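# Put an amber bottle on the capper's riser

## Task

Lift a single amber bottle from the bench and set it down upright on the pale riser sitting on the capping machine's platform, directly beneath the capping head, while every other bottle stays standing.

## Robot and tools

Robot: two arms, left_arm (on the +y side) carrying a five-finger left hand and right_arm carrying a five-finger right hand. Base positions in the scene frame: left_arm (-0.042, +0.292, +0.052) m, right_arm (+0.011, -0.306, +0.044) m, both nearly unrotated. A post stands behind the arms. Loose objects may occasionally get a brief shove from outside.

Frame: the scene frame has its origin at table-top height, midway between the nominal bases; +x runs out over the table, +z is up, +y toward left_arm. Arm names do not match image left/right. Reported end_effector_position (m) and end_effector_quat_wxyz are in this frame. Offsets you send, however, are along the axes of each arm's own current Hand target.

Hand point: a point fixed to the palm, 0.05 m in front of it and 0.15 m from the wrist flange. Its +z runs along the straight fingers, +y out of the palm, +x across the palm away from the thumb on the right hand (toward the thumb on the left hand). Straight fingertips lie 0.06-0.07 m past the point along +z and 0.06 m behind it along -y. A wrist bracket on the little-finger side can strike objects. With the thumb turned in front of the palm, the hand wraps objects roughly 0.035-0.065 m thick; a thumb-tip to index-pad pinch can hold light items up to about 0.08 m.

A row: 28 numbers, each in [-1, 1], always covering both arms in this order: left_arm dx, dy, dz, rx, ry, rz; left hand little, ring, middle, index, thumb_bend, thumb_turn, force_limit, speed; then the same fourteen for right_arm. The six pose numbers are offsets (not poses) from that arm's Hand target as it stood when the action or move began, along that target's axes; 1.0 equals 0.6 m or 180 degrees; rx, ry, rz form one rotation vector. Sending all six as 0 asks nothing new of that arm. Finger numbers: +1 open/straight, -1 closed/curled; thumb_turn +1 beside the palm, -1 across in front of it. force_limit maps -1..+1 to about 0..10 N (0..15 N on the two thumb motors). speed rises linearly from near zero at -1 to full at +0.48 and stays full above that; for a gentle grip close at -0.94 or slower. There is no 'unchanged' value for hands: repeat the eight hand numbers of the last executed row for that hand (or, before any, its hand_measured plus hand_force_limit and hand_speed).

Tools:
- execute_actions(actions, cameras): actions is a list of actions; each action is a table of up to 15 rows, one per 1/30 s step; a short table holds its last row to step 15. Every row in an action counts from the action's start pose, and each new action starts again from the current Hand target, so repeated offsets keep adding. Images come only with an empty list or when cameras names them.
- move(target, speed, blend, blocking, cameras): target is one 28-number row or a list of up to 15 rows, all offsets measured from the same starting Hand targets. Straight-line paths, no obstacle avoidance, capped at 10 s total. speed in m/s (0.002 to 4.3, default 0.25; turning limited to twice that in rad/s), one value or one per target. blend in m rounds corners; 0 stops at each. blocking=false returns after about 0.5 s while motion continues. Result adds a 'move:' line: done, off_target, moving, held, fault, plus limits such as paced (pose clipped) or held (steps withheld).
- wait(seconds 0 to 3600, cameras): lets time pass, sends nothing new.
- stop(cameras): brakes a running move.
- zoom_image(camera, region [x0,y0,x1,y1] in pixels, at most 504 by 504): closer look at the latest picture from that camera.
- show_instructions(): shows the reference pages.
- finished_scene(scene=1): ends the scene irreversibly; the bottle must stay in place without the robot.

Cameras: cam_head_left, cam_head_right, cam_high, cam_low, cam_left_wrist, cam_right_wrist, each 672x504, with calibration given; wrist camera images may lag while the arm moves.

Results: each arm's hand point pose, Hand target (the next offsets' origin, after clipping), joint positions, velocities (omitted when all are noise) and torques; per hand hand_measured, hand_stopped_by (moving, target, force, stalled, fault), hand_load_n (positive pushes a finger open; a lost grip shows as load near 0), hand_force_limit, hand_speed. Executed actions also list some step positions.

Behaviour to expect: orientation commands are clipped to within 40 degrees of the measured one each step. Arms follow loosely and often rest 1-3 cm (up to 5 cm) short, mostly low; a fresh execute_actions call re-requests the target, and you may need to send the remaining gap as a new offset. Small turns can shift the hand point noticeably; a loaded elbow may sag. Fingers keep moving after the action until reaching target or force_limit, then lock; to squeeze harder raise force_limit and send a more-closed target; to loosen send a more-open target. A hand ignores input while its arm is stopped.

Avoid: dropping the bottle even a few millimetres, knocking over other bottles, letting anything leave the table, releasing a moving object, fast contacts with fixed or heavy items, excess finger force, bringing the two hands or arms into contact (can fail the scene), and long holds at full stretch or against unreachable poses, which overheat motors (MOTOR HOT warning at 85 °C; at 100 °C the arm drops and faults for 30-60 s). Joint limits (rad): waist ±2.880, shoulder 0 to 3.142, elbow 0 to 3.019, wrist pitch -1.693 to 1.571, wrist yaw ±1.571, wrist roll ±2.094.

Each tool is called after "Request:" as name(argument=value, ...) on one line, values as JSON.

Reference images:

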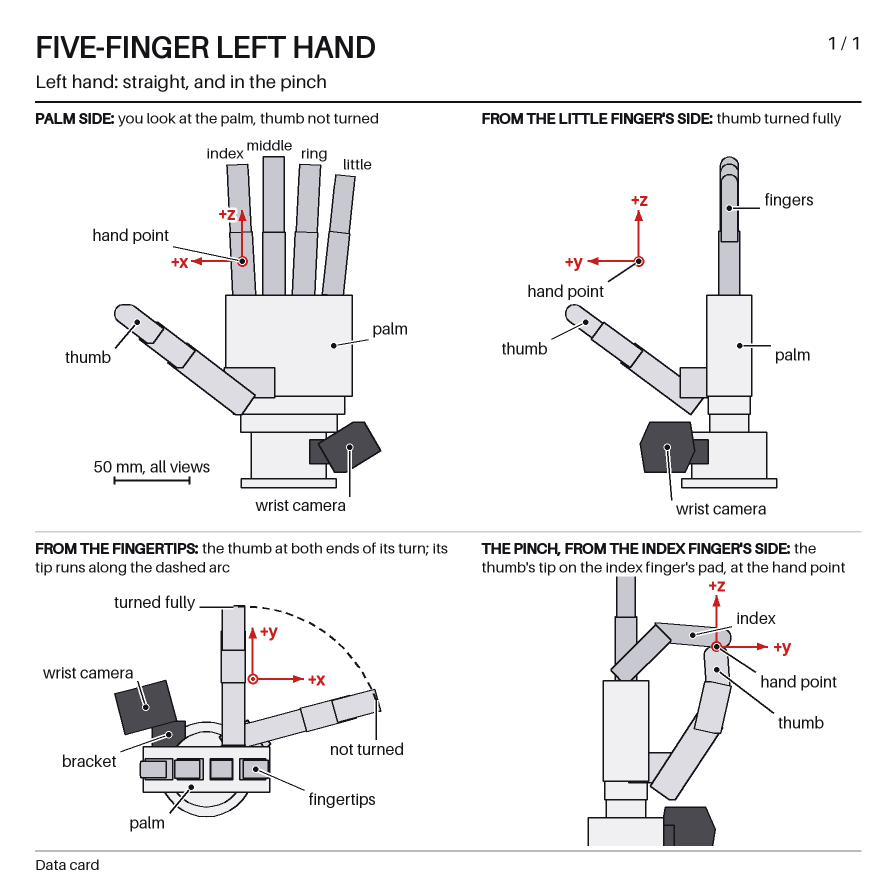

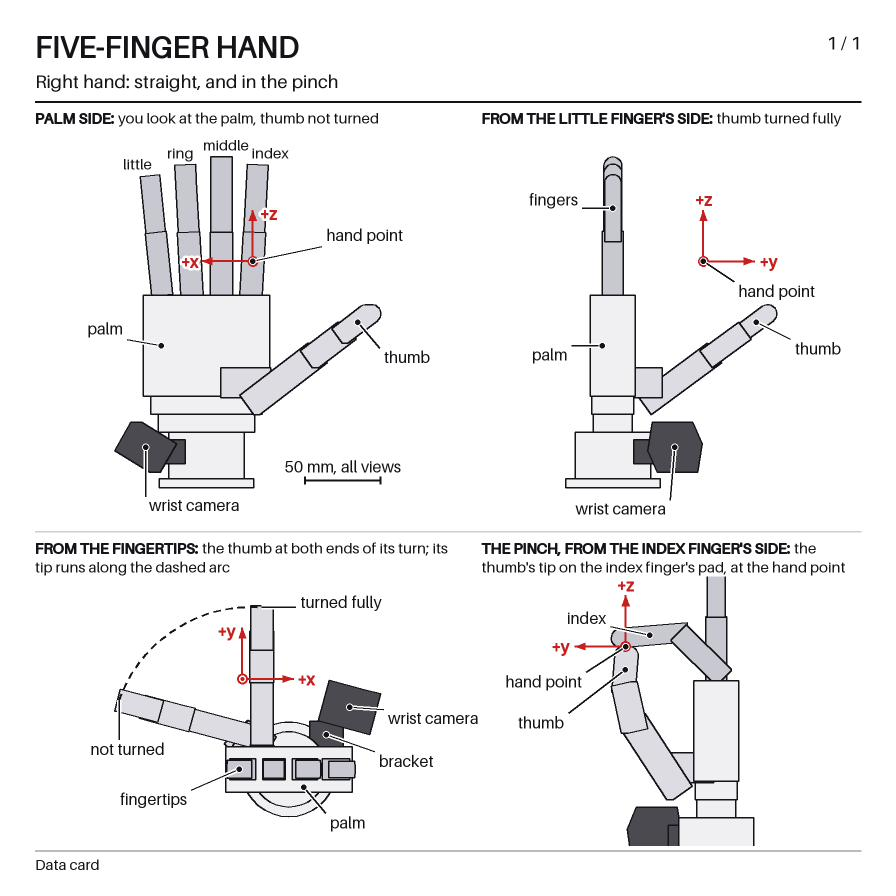

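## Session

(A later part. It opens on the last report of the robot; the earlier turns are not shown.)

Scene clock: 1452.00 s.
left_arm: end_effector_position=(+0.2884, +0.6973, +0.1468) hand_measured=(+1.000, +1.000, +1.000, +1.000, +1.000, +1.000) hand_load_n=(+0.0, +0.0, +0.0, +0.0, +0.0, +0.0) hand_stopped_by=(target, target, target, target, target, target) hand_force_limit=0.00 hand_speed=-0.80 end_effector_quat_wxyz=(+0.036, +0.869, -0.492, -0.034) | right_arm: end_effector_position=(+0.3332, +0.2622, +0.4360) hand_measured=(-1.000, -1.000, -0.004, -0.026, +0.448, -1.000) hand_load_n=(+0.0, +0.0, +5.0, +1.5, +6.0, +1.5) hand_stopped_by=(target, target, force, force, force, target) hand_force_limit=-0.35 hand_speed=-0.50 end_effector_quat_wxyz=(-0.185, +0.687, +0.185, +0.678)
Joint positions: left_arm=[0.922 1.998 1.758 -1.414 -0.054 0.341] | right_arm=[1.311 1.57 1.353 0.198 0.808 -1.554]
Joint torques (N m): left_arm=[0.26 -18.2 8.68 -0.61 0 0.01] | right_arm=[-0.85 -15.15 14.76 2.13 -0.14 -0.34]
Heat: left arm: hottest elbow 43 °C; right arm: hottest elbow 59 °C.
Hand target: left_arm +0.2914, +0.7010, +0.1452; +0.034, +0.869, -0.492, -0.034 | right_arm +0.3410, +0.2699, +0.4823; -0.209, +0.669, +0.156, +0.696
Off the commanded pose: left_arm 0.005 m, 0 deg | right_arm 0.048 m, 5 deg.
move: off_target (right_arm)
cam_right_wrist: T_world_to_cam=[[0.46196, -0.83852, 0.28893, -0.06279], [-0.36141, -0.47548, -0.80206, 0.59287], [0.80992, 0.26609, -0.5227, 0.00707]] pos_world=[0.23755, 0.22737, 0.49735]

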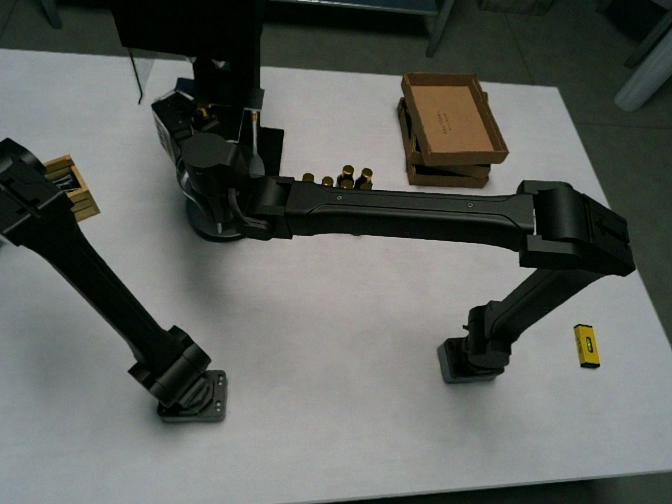

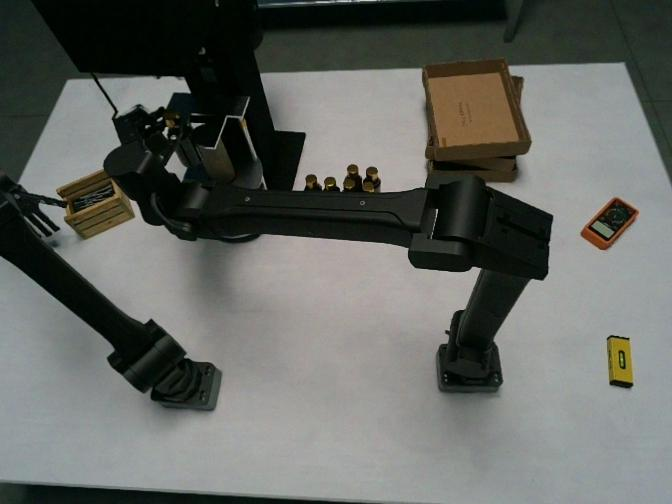

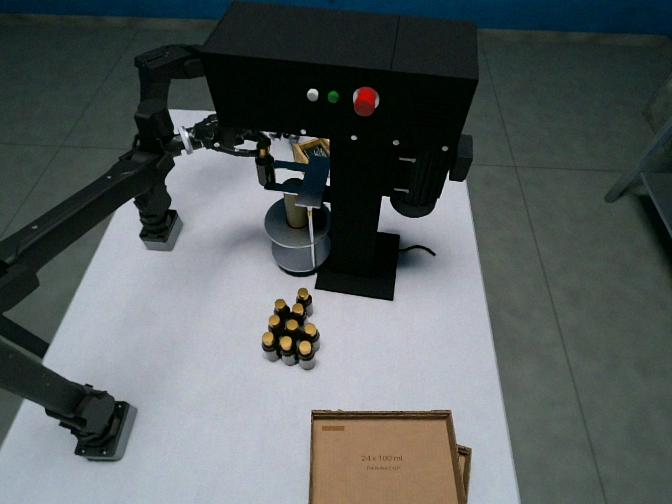

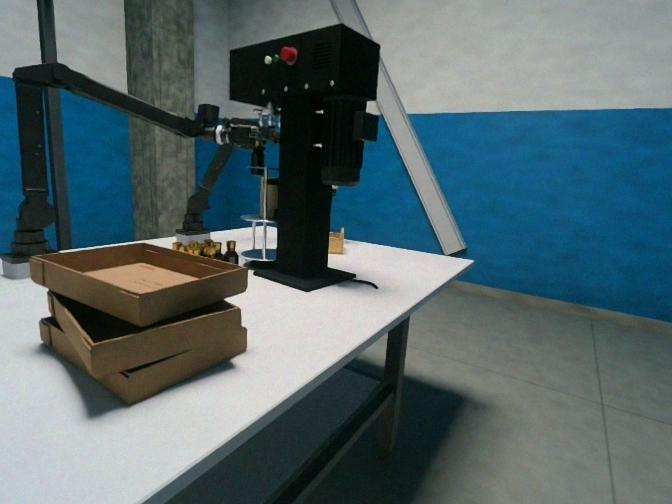

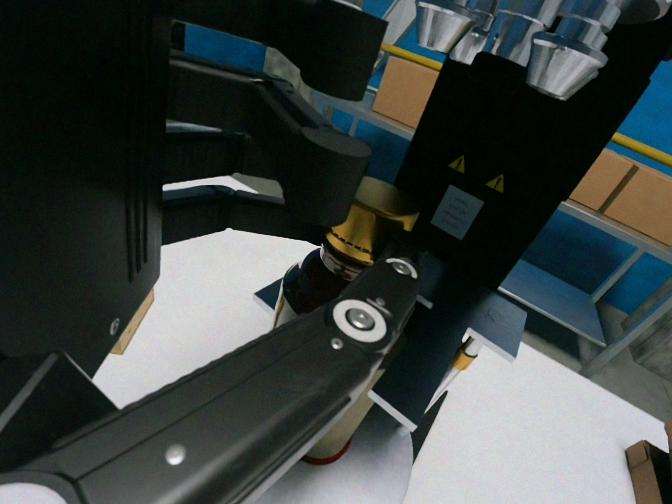

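Request:
move(target=[0,0,0,0,0,0,1,1,1,1,1,1,0,-0.8,0,0.0322,0.0388,0,0,0,-1,-1,-0.3,-0.3,0.05,-1,-0.35,-0.5], speed=0.03, cameras=["cam_head_left","cam_head_right","cam_high","cam_low","cam_right_wrist"])

Request:
zoom_image(camera="cam_head_left", region=[170, 80, 250, 160])

Request:
zoom_image(camera="cam_head_right", region=[150, 80, 230, 160])

Request:
zoom_image(camera="cam_high", region=[240, 130, 310, 200])

Request:
zoom_image(camera="cam_low", region=[230, 110, 310, 190])

Request:
zoom_image(camera="cam_right_wrist", region=[200, 180, 460, 440])

Scene clock: 1506.37 s.
left_arm: end_effector_position=(+0.2884, +0.6973, +0.1468) hand_measured=(+1.000, +1.000, +1.000, +1.000, +1.000, +1.000) hand_load_n=(+0.0, +0.0, +0.0, +0.0, +0.0, +0.0) hand_stopped_by=(target, target, target, target, target, target) hand_force_limit=0.00 hand_speed=-0.80 end_effector_quat_wxyz=(+0.036, +0.869, -0.492, -0.034) | right_arm: end_effector_position=(+0.3620, +0.2585, +0.4373) hand_measured=(-1.000, -1.000, -0.004, -0.026, +0.448, -1.000) hand_load_n=(+0.0, +0.0, +5.0, +1.5, +6.0, +2.0) hand_stopped_by=(target, target, force, force, force, target) hand_force_limit=-0.35 hand_speed=-0.50 end_effector_quat_wxyz=(-0.187, +0.687, +0.184, +0.678)
Joint positions: left_arm=[0.922 1.998 1.758 -1.414 -0.054 0.341] | right_arm=[1.257 1.578 1.366 0.198 0.753 -1.554]
Joint torques (N m): left_arm=[0.32 -18.14 8.68 -0.59 0 0.01] | right_arm=[-1.44 -15.21 14.83 2.32 -0.11 -0.24]
Heat: left arm: hottest elbow 43 °C; right arm: hottest elbow 60 °C.
Hand target: left_arm +0.2914, +0.7010, +0.1452; +0.034, +0.869, -0.492, -0.034 | right_arm +0.3708, +0.2647, +0.4822; -0.209, +0.669, +0.156, +0.696
Off the commanded pose: left_arm 0.005 m, 0 deg | right_arm 0.046 m, 5 deg.
move: off_target (right_arm)
cam_right_wrist: T_world_to_cam=[[0.46287, -0.83915, 0.28563, -0.07839], [-0.3608, -0.47268, -0.80398, 0.60249], [0.80967, 0.26908, -0.52156, -0.01579]] pos_world=[0.26645, 0.22326, 0.49855]

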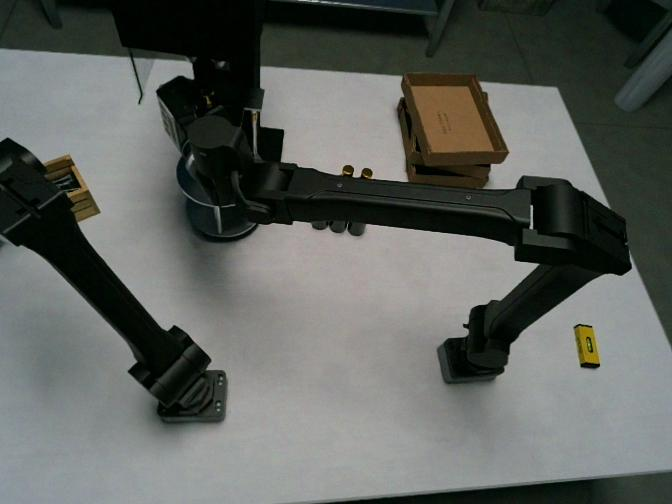

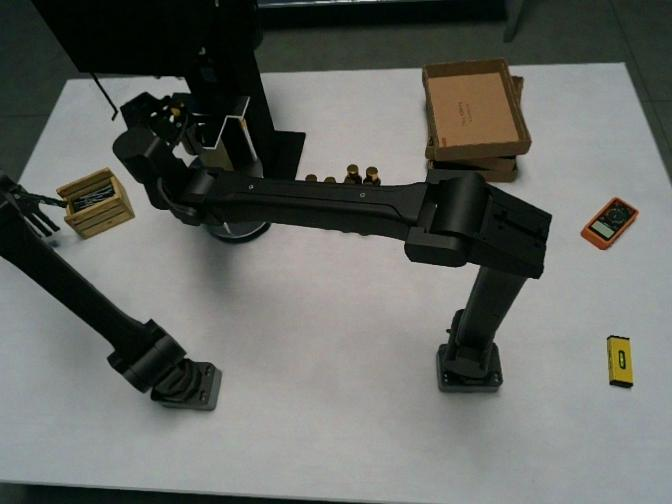

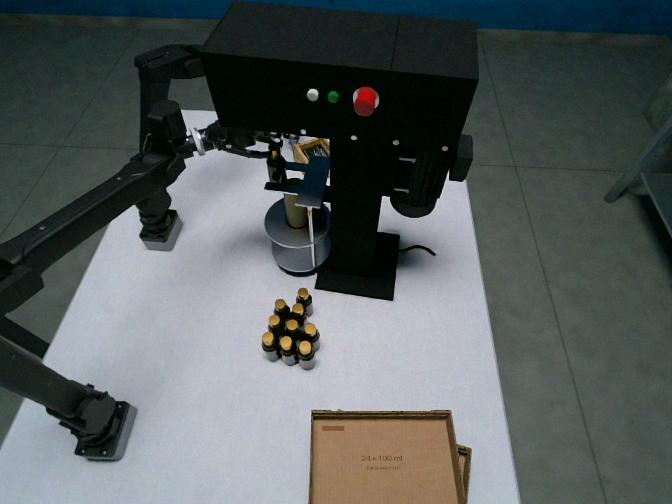

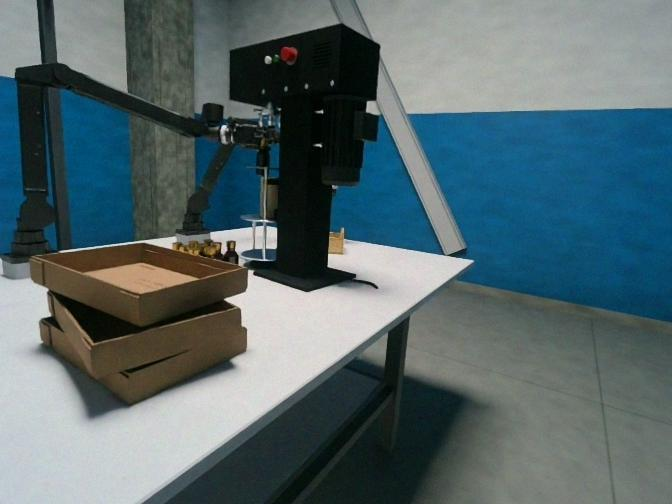

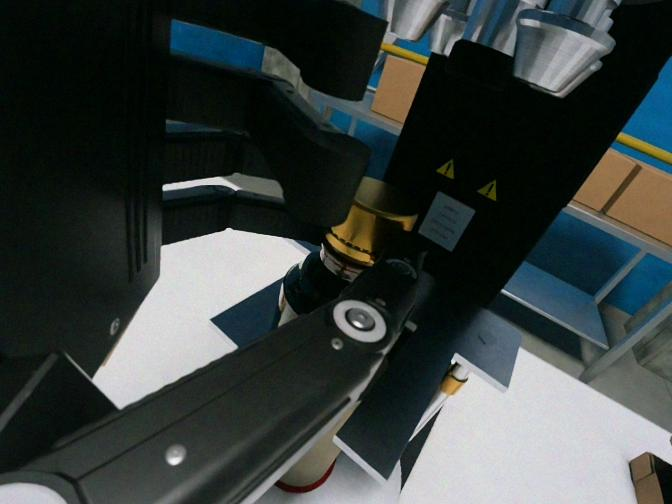

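Scaled by 6.300 from the camera's image (finer frame: 960x720).

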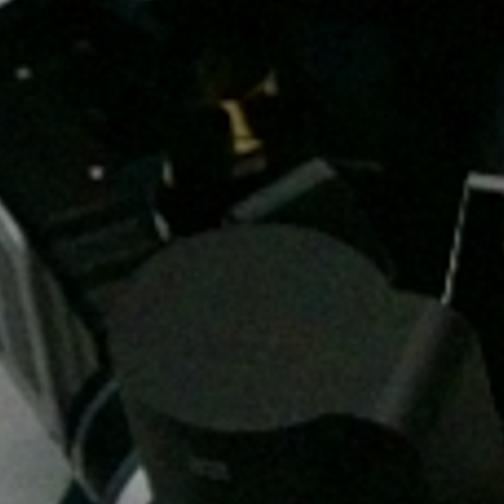

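Scaled by 6.300 from the camera's image (finer frame: 960x720).

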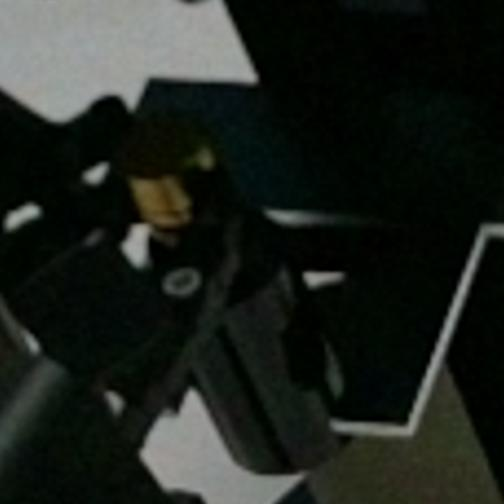

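Scaled by 7.200 from the camera's image (finer frame: 960x720).

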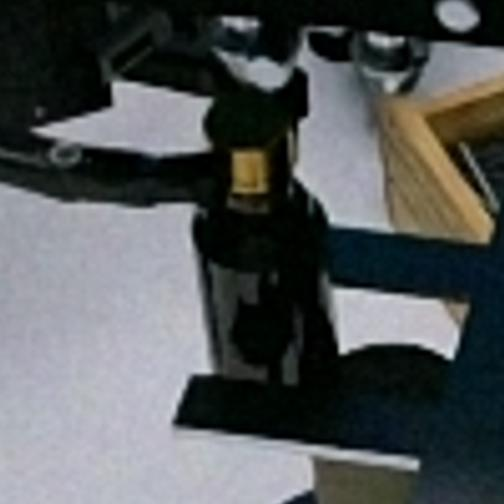

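Scaled by 6.300 from the camera's image (finer frame: 960x720).

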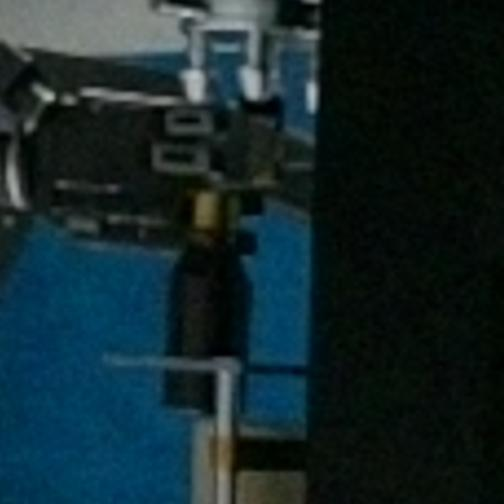

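Scaled by 1.938 from the camera's image (finer frame: 960x720).

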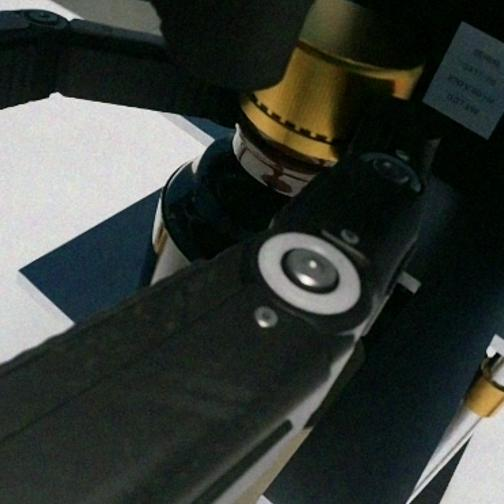

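Request:
move(target=[0,0,0,0,0,0,1,1,1,1,1,1,0,-0.8,-0.0067,0,0,0,0,0,1,-1,-0.3,-0.3,0.05,-1,-0.35,-0.6], speed=0.02, cameras=["cam_head_left","cam_head_right","cam_low","cam_right_wrist"])

Request:
zoom_image(camera="cam_low", region=[230, 100, 310, 180])

Request:
zoom_image(camera="cam_head_left", region=[110, 50, 230, 170])

Scene clock: 1531.57 s.
left_arm: end_effector_position=(+0.2884, +0.6973, +0.1468) hand_measured=(+1.000, +1.000, +1.000, +1.000, +1.000, +1.000) hand_load_n=(+0.0, +0.0, +0.0, +0.0, +0.0, +0.0) hand_stopped_by=(target, target, target, target, target, target) hand_force_limit=0.00 hand_speed=-0.80 end_effector_quat_wxyz=(+0.036, +0.869, -0.492, -0.034) | right_arm: end_effector_position=(+0.3637, +0.2545, +0.4343) hand_measured=(+0.998, -1.000, -0.004, -0.026, +0.448, -1.000) hand_load_n=(-7.0, +0.0, +4.5, +2.5, +5.5, +3.5) hand_stopped_by=(target, target, force, force, force, target) hand_force_limit=-0.35 hand_speed=-0.60 end_effector_quat_wxyz=(-0.180, +0.691, +0.172, +0.679)
Joint positions: left_arm=[0.922 1.998 1.758 -1.414 -0.054 0.341] | right_arm=[1.257 1.582 1.366 0.198 0.779 -1.543]
Joint torques (N m): left_arm=[0.26 -18.08 8.66 -0.61 0 0.01] | right_arm=[-1.44 -14.92 14.19 2.25 -1.08 -0.38]
Heat: left arm: hottest elbow 43 °C; right arm: hottest elbow 55 °C.
Hand target: left_arm +0.2914, +0.7010, +0.1452; +0.034, +0.869, -0.492, -0.034 | right_arm +0.3710, +0.2650, +0.4783; -0.209, +0.669, +0.156, +0.696
Off the commanded pose: left_arm 0.005 m, 0 deg | right_arm 0.046 m, 5 deg.
move: off_target (right_arm)
cam_right_wrist: T_world_to_cam=[[0.44198, -0.85301, 0.27754, -0.06705], [-0.37837, -0.45782, -0.80451, 0.60168], [0.81332, 0.25056, -0.5251, -0.01274]] pos_world=[0.26765, 0.22145, 0.49598]

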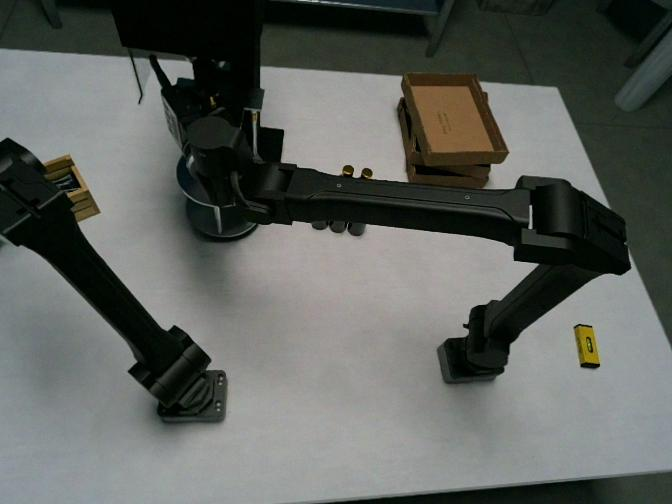

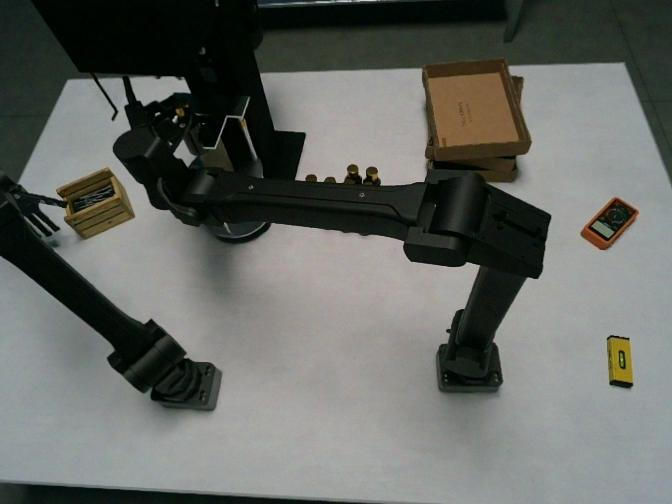

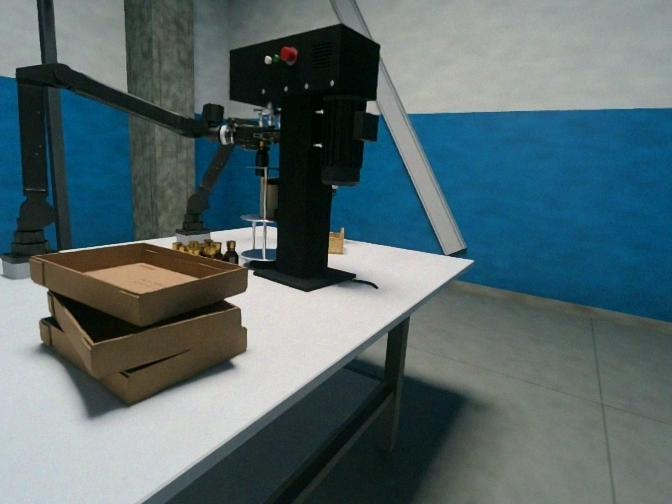

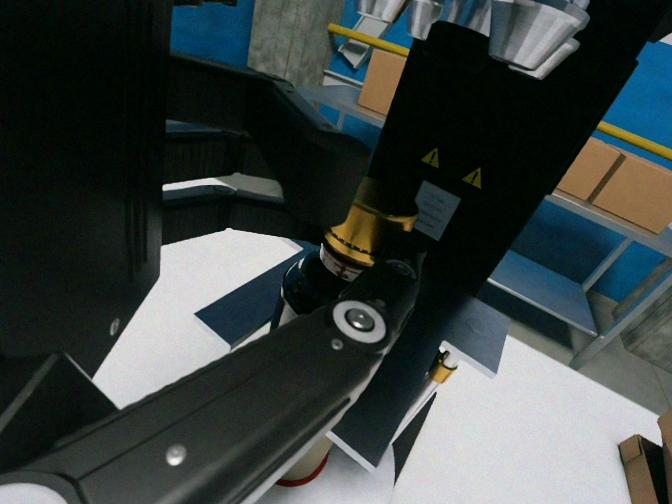

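Scaled by 6.300 from the camera's image (finer frame: 960x720).

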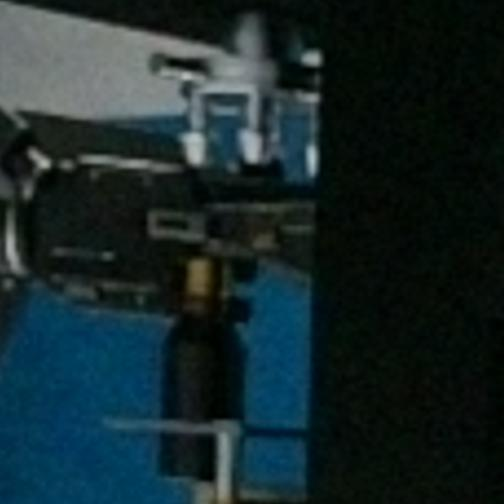

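Scaled by 4.200 from the camera's image (finer frame: 960x720).

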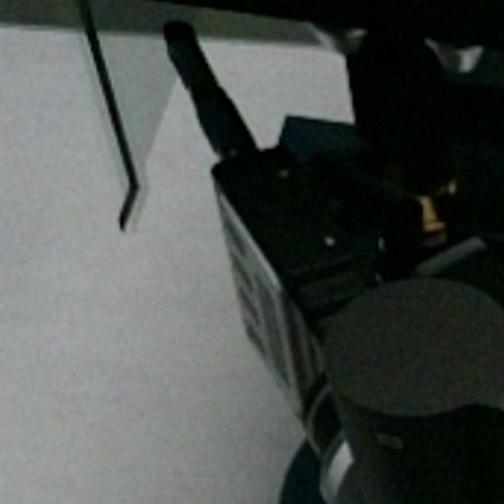

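Request:
move(target=[0,0,0,0,0,0,1,1,1,1,1,1,0,-0.8,0,0,0,0,0,0,0.6,-1,-0.3,-0.3,0.05,-1,-0.35,-0.6], speed=0.02, cameras=["cam_head_left","cam_high","cam_low","cam_right_wrist"])

Request:
zoom_image(camera="cam_low", region=[230, 100, 310, 180])

Request:
zoom_image(camera="cam_high", region=[240, 130, 310, 200])

Request:
zoom_image(camera="cam_right_wrist", region=[200, 180, 460, 440])

Scene clock: 1580.50 s.
left_arm: end_effector_position=(+0.2884, +0.6973, +0.1468) hand_measured=(+1.000, +1.000, +1.000, +1.000, +1.000, +1.000) hand_load_n=(+0.0, +0.0, +0.0, +0.0, +0.0, +0.0) hand_stopped_by=(target, target, target, target, target, target) hand_force_limit=0.00 hand_speed=-0.80 end_effector_quat_wxyz=(+0.036, +0.869, -0.492, -0.034) | right_arm: end_effector_position=(+0.3626, +0.2596, +0.4342) hand_measured=(+0.600, -1.000, -0.004, -0.026, +0.448, -1.000) hand_load_n=(+0.0, +0.0, +5.0, +1.0, +6.0, +2.0) hand_stopped_by=(target, target, force, force, force, target) hand_force_limit=-0.35 hand_speed=-0.60 end_effector_quat_wxyz=(-0.189, +0.688, +0.181, +0.676)
Joint positions: left_arm=[0.922 1.998 1.758 -1.414 -0.054 0.341] | right_arm=[1.257 1.582 1.366 0.198 0.753 -1.543]
Joint torques (N m): left_arm=[0.21 -18.14 8.66 -0.61 0 0.02] | right_arm=[-1.55 -15.21 13.96 2.56 -0.12 -0.35]
Heat: left arm: hottest elbow 43 °C; right arm: hottest elbow 53 °C.
Hand target: left_arm +0.2914, +0.7010, +0.1452; +0.034, +0.869, -0.492, -0.034 | right_arm +0.3710, +0.2650, +0.4783; -0.209, +0.669, +0.156, +0.696
Off the commanded pose: left_arm 0.005 m, 0 deg | right_arm 0.045 m, 5 deg.
move: done
cam_right_wrist: T_world_to_cam=[[0.46384, -0.84155, 0.27685, -0.07282], [-0.3671, -0.46698, -0.80447, 0.60181], [0.80629, 0.27151, -0.52553, -0.01583]] pos_world=[0.26746, 0.22405, 0.49598]

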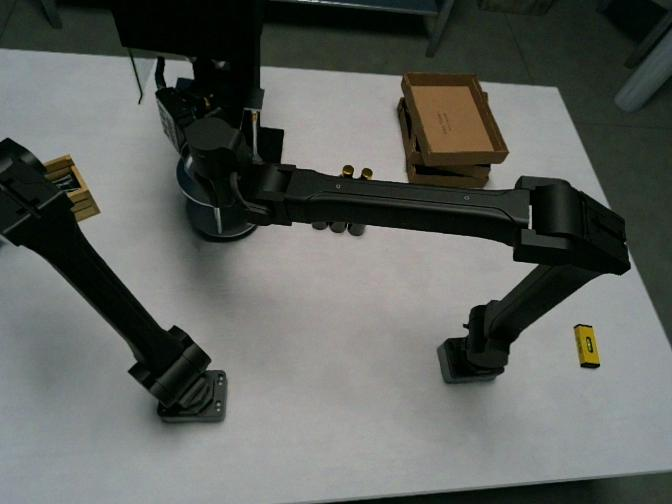

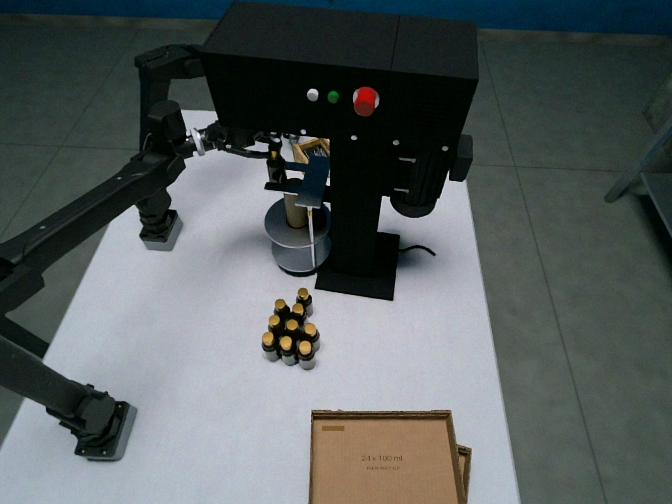

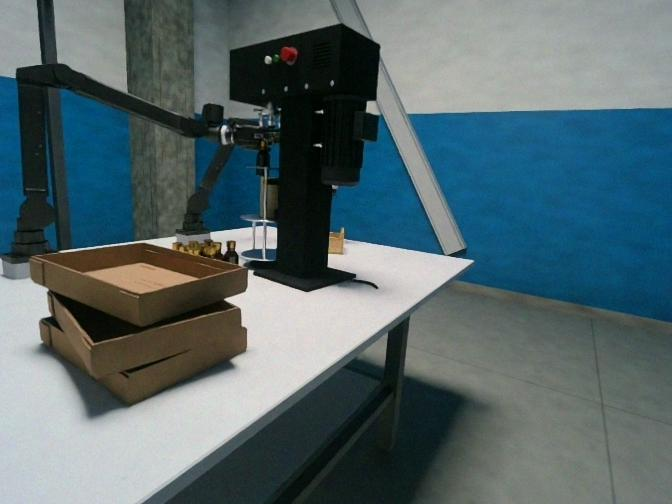

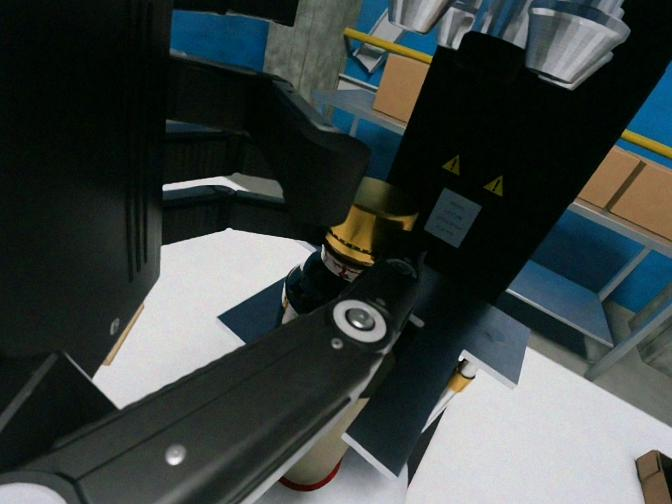

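Scaled by 6.300 from the camera's image (finer frame: 960x720).

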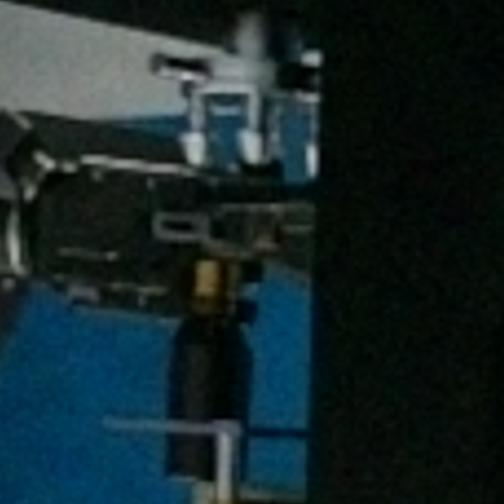

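Scaled by 7.200 from the camera's image (finer frame: 960x720).

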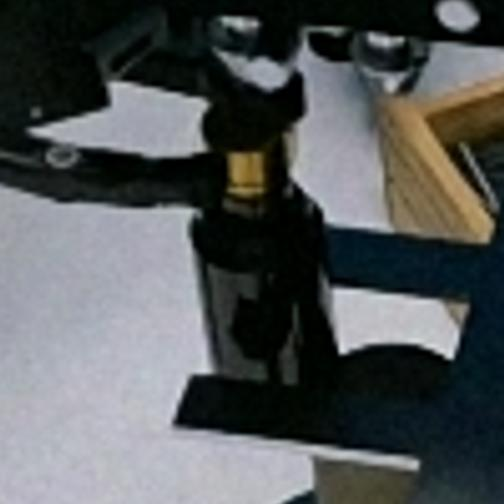

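Scaled by 1.938 from the camera's image (finer frame: 960x720).

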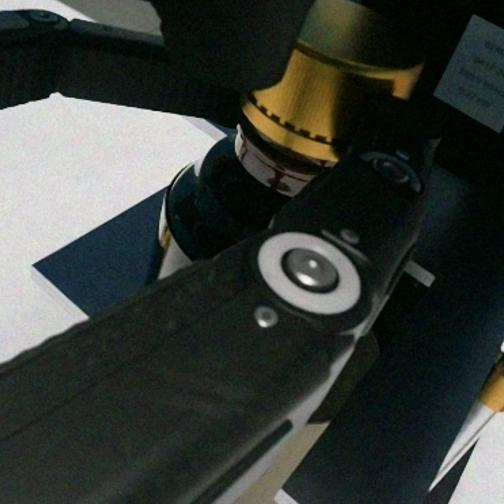

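Request:
move(target=[0,0,0,0,0,0,1,1,1,1,1,1,0,-0.8,-0.0033,0.037,0.0421,0,0,0,0.6,-1,-0.3,-0.3,0.05,-1,-0.35,-0.6], speed=0.03, cameras=["cam_head_left","cam_head_right","cam_high","cam_low","cam_right_wrist"])

Request:
zoom_image(camera="cam_head_left", region=[170, 60, 250, 140])

Request:
zoom_image(camera="cam_head_right", region=[150, 80, 230, 160])

Request:
zoom_image(camera="cam_high", region=[240, 130, 310, 200])

Request:
zoom_image(camera="cam_low", region=[230, 110, 310, 190])

Request:
zoom_image(camera="cam_right_wrist", region=[160, 180, 460, 480])

Scene clock: 1629.93 s.
left_arm: end_effector_position=(+0.2884, +0.6973, +0.1468) hand_measured=(+1.000, +1.000, +1.000, +1.000, +1.000, +1.000) hand_load_n=(+0.0, +0.0, +0.0, +0.0, +0.0, +0.0) hand_stopped_by=(target, target, target, target, target, target) hand_force_limit=0.00 hand_speed=-0.80 end_effector_quat_wxyz=(+0.036, +0.869, -0.492, -0.034) | right_arm: end_effector_position=(+0.3936, +0.2526, +0.4348) hand_measured=(+0.600, -1.000, -0.004, -0.026, +0.448, -1.000) hand_load_n=(+0.0, +0.0, +5.0, +1.5, +6.0, +2.0) hand_stopped_by=(target, target, force, force, force, target) hand_force_limit=-0.35 hand_speed=-0.60 end_effector_quat_wxyz=(-0.191, +0.688, +0.181, +0.676)
Joint positions: left_arm=[0.922 1.998 1.758 -1.414 -0.054 0.341] | right_arm=[1.198 1.589 1.375 0.198 0.693 -1.543]
Joint torques (N m): left_arm=[0.32 -18.14 8.68 -0.61 0 0.01] | right_arm=[-1.03 -15.15 14.43 2.58 -0.12 -0.32]
Heat: left arm: hottest elbow 44 °C; right arm: hottest elbow 53 °C.
Hand target: left_arm +0.2914, +0.7010, +0.1452; +0.034, +0.869, -0.492, -0.034 | right_arm +0.4041, +0.2585, +0.4763; -0.209, +0.669, +0.156, +0.696
Off the commanded pose: left_arm 0.005 m, 0 deg | right_arm 0.043 m, 5 deg.
move: off_target (right_arm)
cam_right_wrist: T_world_to_cam=[[0.46546, -0.84137, 0.27468, -0.09302], [-0.36639, -0.46567, -0.80555, 0.61017], [0.80567, 0.27431, -0.52502, -0.03923]] pos_world=[0.29846, 0.21664, 0.49648]

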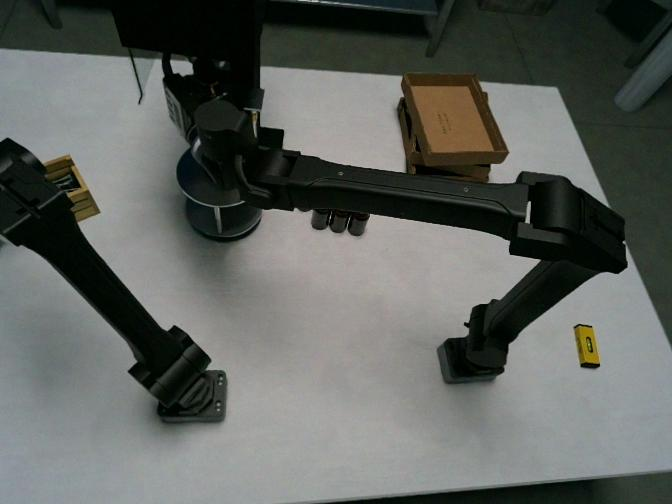

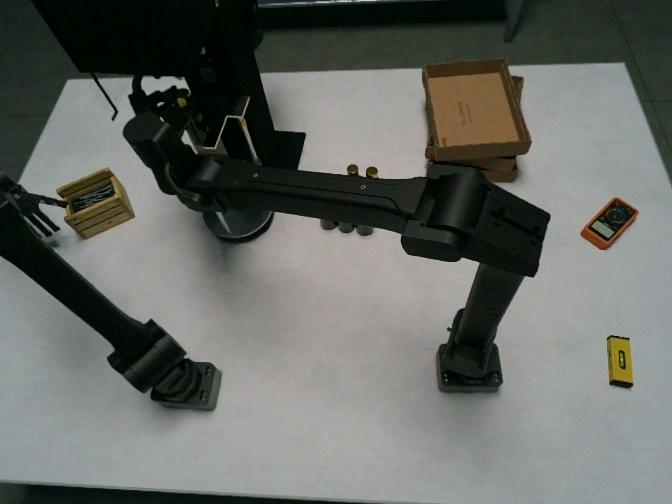

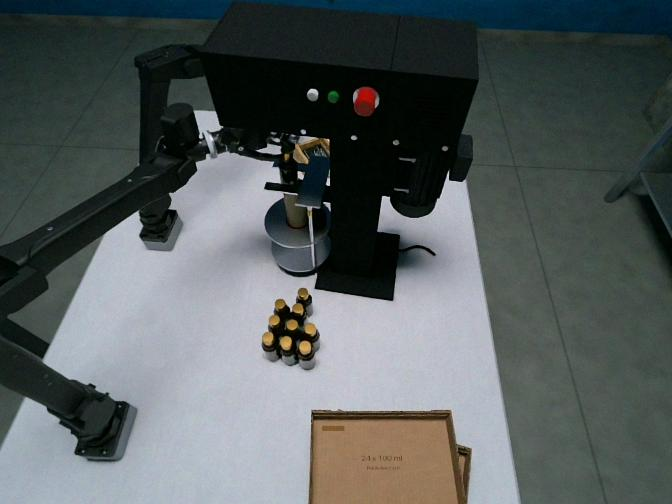

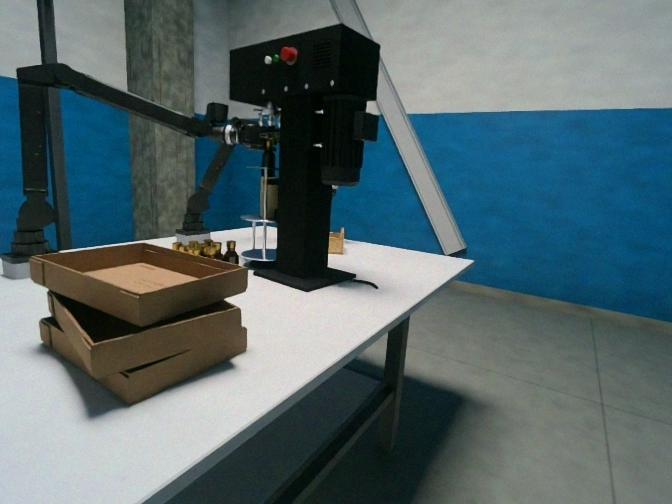

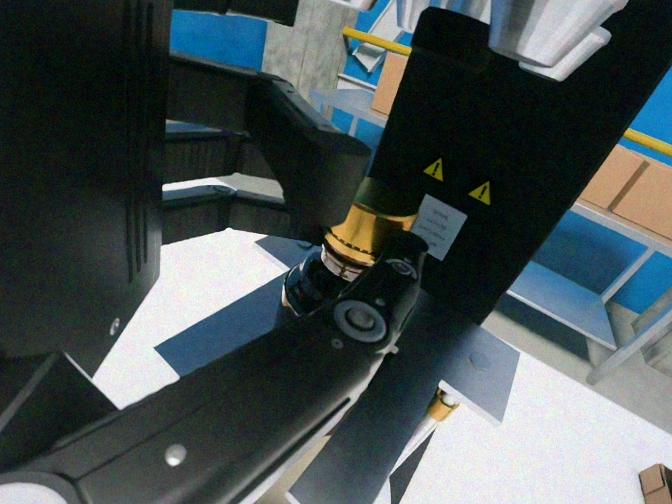

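Scaled by 6.300 from the camera's image (finer frame: 960x720).

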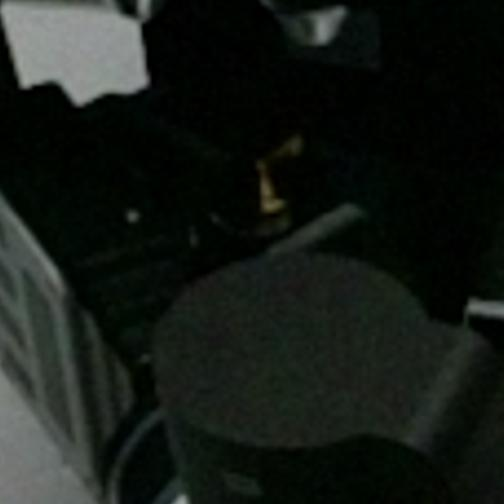

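Scaled by 6.300 from the camera's image (finer frame: 960x720).

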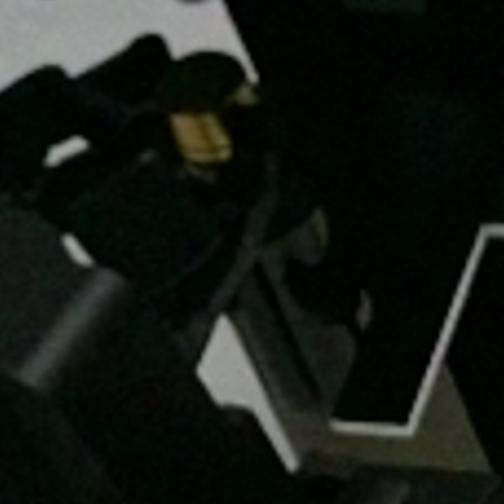

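Scaled by 7.200 from the camera's image (finer frame: 960x720).

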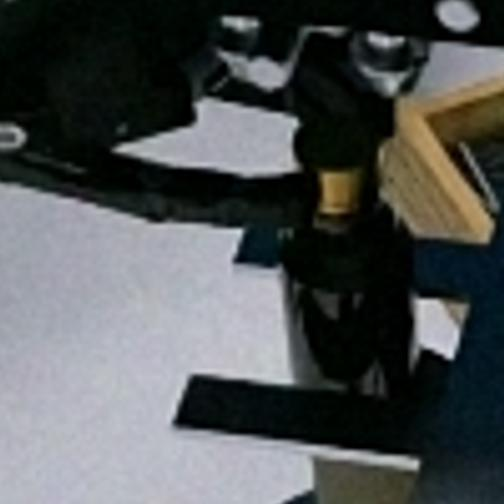

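Scaled by 6.300 from the camera's image (finer frame: 960x720).

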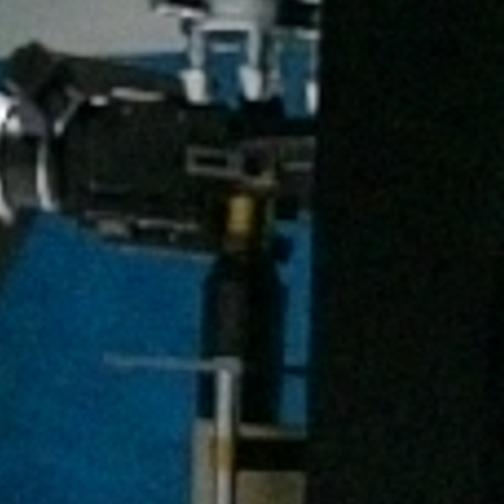

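Scaled by 1.680 from the camera's image (finer frame: 960x720).

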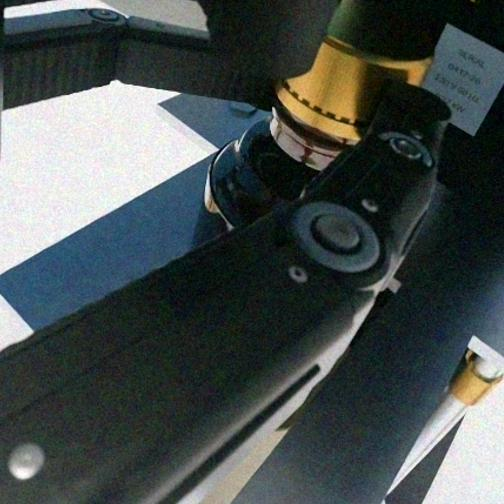

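Request:
move(target=[0,0,0,0,0,0,1,1,1,1,1,1,0,-0.8,-0.0067,0.0025,0.0043,0,0,0,0.6,-1,-0.3,-0.3,0.05,-1,-0.35,-0.6], speed=0.02, cameras=["cam_low","cam_right_wrist"])

Request:
zoom_image(camera="cam_low", region=[245, 110, 305, 190])

Scene clock: 1649.63 s.
left_arm: end_effector_position=(+0.2884, +0.6973, +0.1468) hand_measured=(+1.000, +1.000, +1.000, +1.000, +1.000, +1.000) hand_load_n=(+0.0, +0.0, +0.0, +0.0, +0.0, +0.0) hand_stopped_by=(target, target, target, target, target, target) hand_force_limit=0.00 hand_speed=-0.80 end_effector_quat_wxyz=(+0.036, +0.869, -0.492, -0.034) | right_arm: end_effector_position=(+0.3956, +0.2531, +0.4345) hand_measured=(+0.600, -1.000, -0.004, -0.026, +0.448, -1.000) hand_load_n=(+0.0, +0.0, +5.0, +1.5, +6.0, +1.5) hand_stopped_by=(target, target, force, force, force, target) hand_force_limit=-0.35 hand_speed=-0.60 end_effector_quat_wxyz=(-0.193, +0.687, +0.180, +0.677)
Joint positions: left_arm=[0.922 1.998 1.758 -1.414 -0.054 0.341] | right_arm=[1.194 1.592 1.375 0.206 0.688 -1.543]
Joint torques (N m): left_arm=[0.26 -18.14 8.68 -0.61 0 0.01] | right_arm=[-1.14 -14.97 14.06 2.65 -0.15 -0.26]
Heat: left arm: hottest elbow 44 °C; right arm: hottest elbow 57 °C.
Hand target: left_arm +0.2914, +0.7010, +0.1452; +0.034, +0.869, -0.492, -0.034 | right_arm +0.4070, +0.2589, +0.4724; -0.209, +0.669, +0.156, +0.696
Off the commanded pose: left_arm 0.005 m, 0 deg | right_arm 0.040 m, 4 deg.
move: off_target (right_arm)
cam_right_wrist: T_world_to_cam=[[0.46601, -0.84211, 0.27146, -0.09204], [-0.36455, -0.4623, -0.80832, 0.61059], [0.80619, 0.27772, -0.52242, -0.04339]] pos_world=[0.30046, 0.21682, 0.49587]

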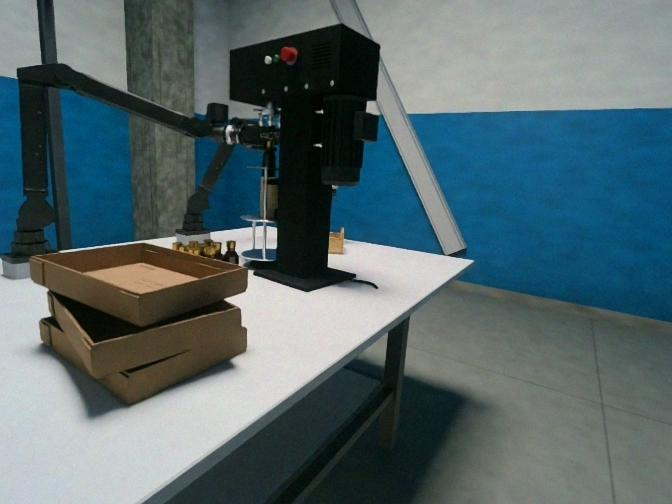

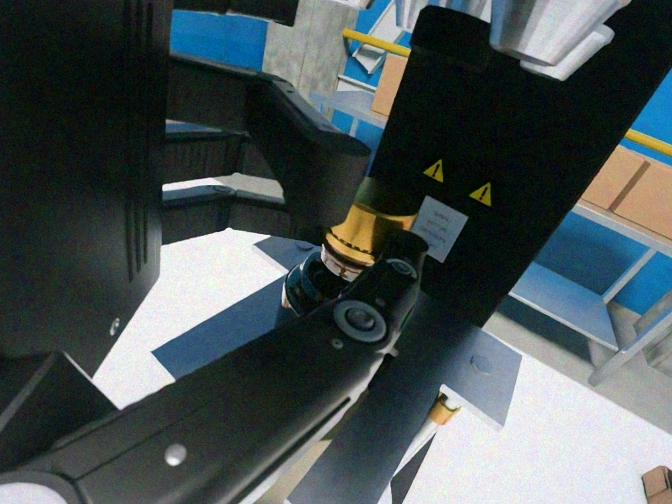

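Scaled by 6.300 from the camera's image (finer frame: 960x720).

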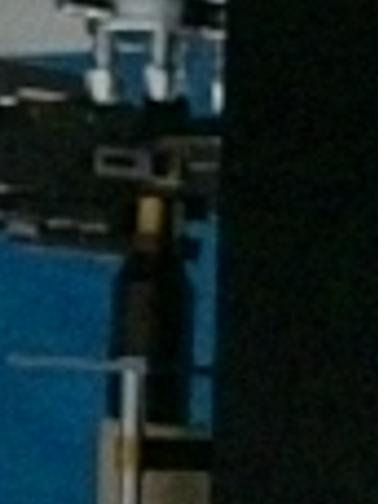

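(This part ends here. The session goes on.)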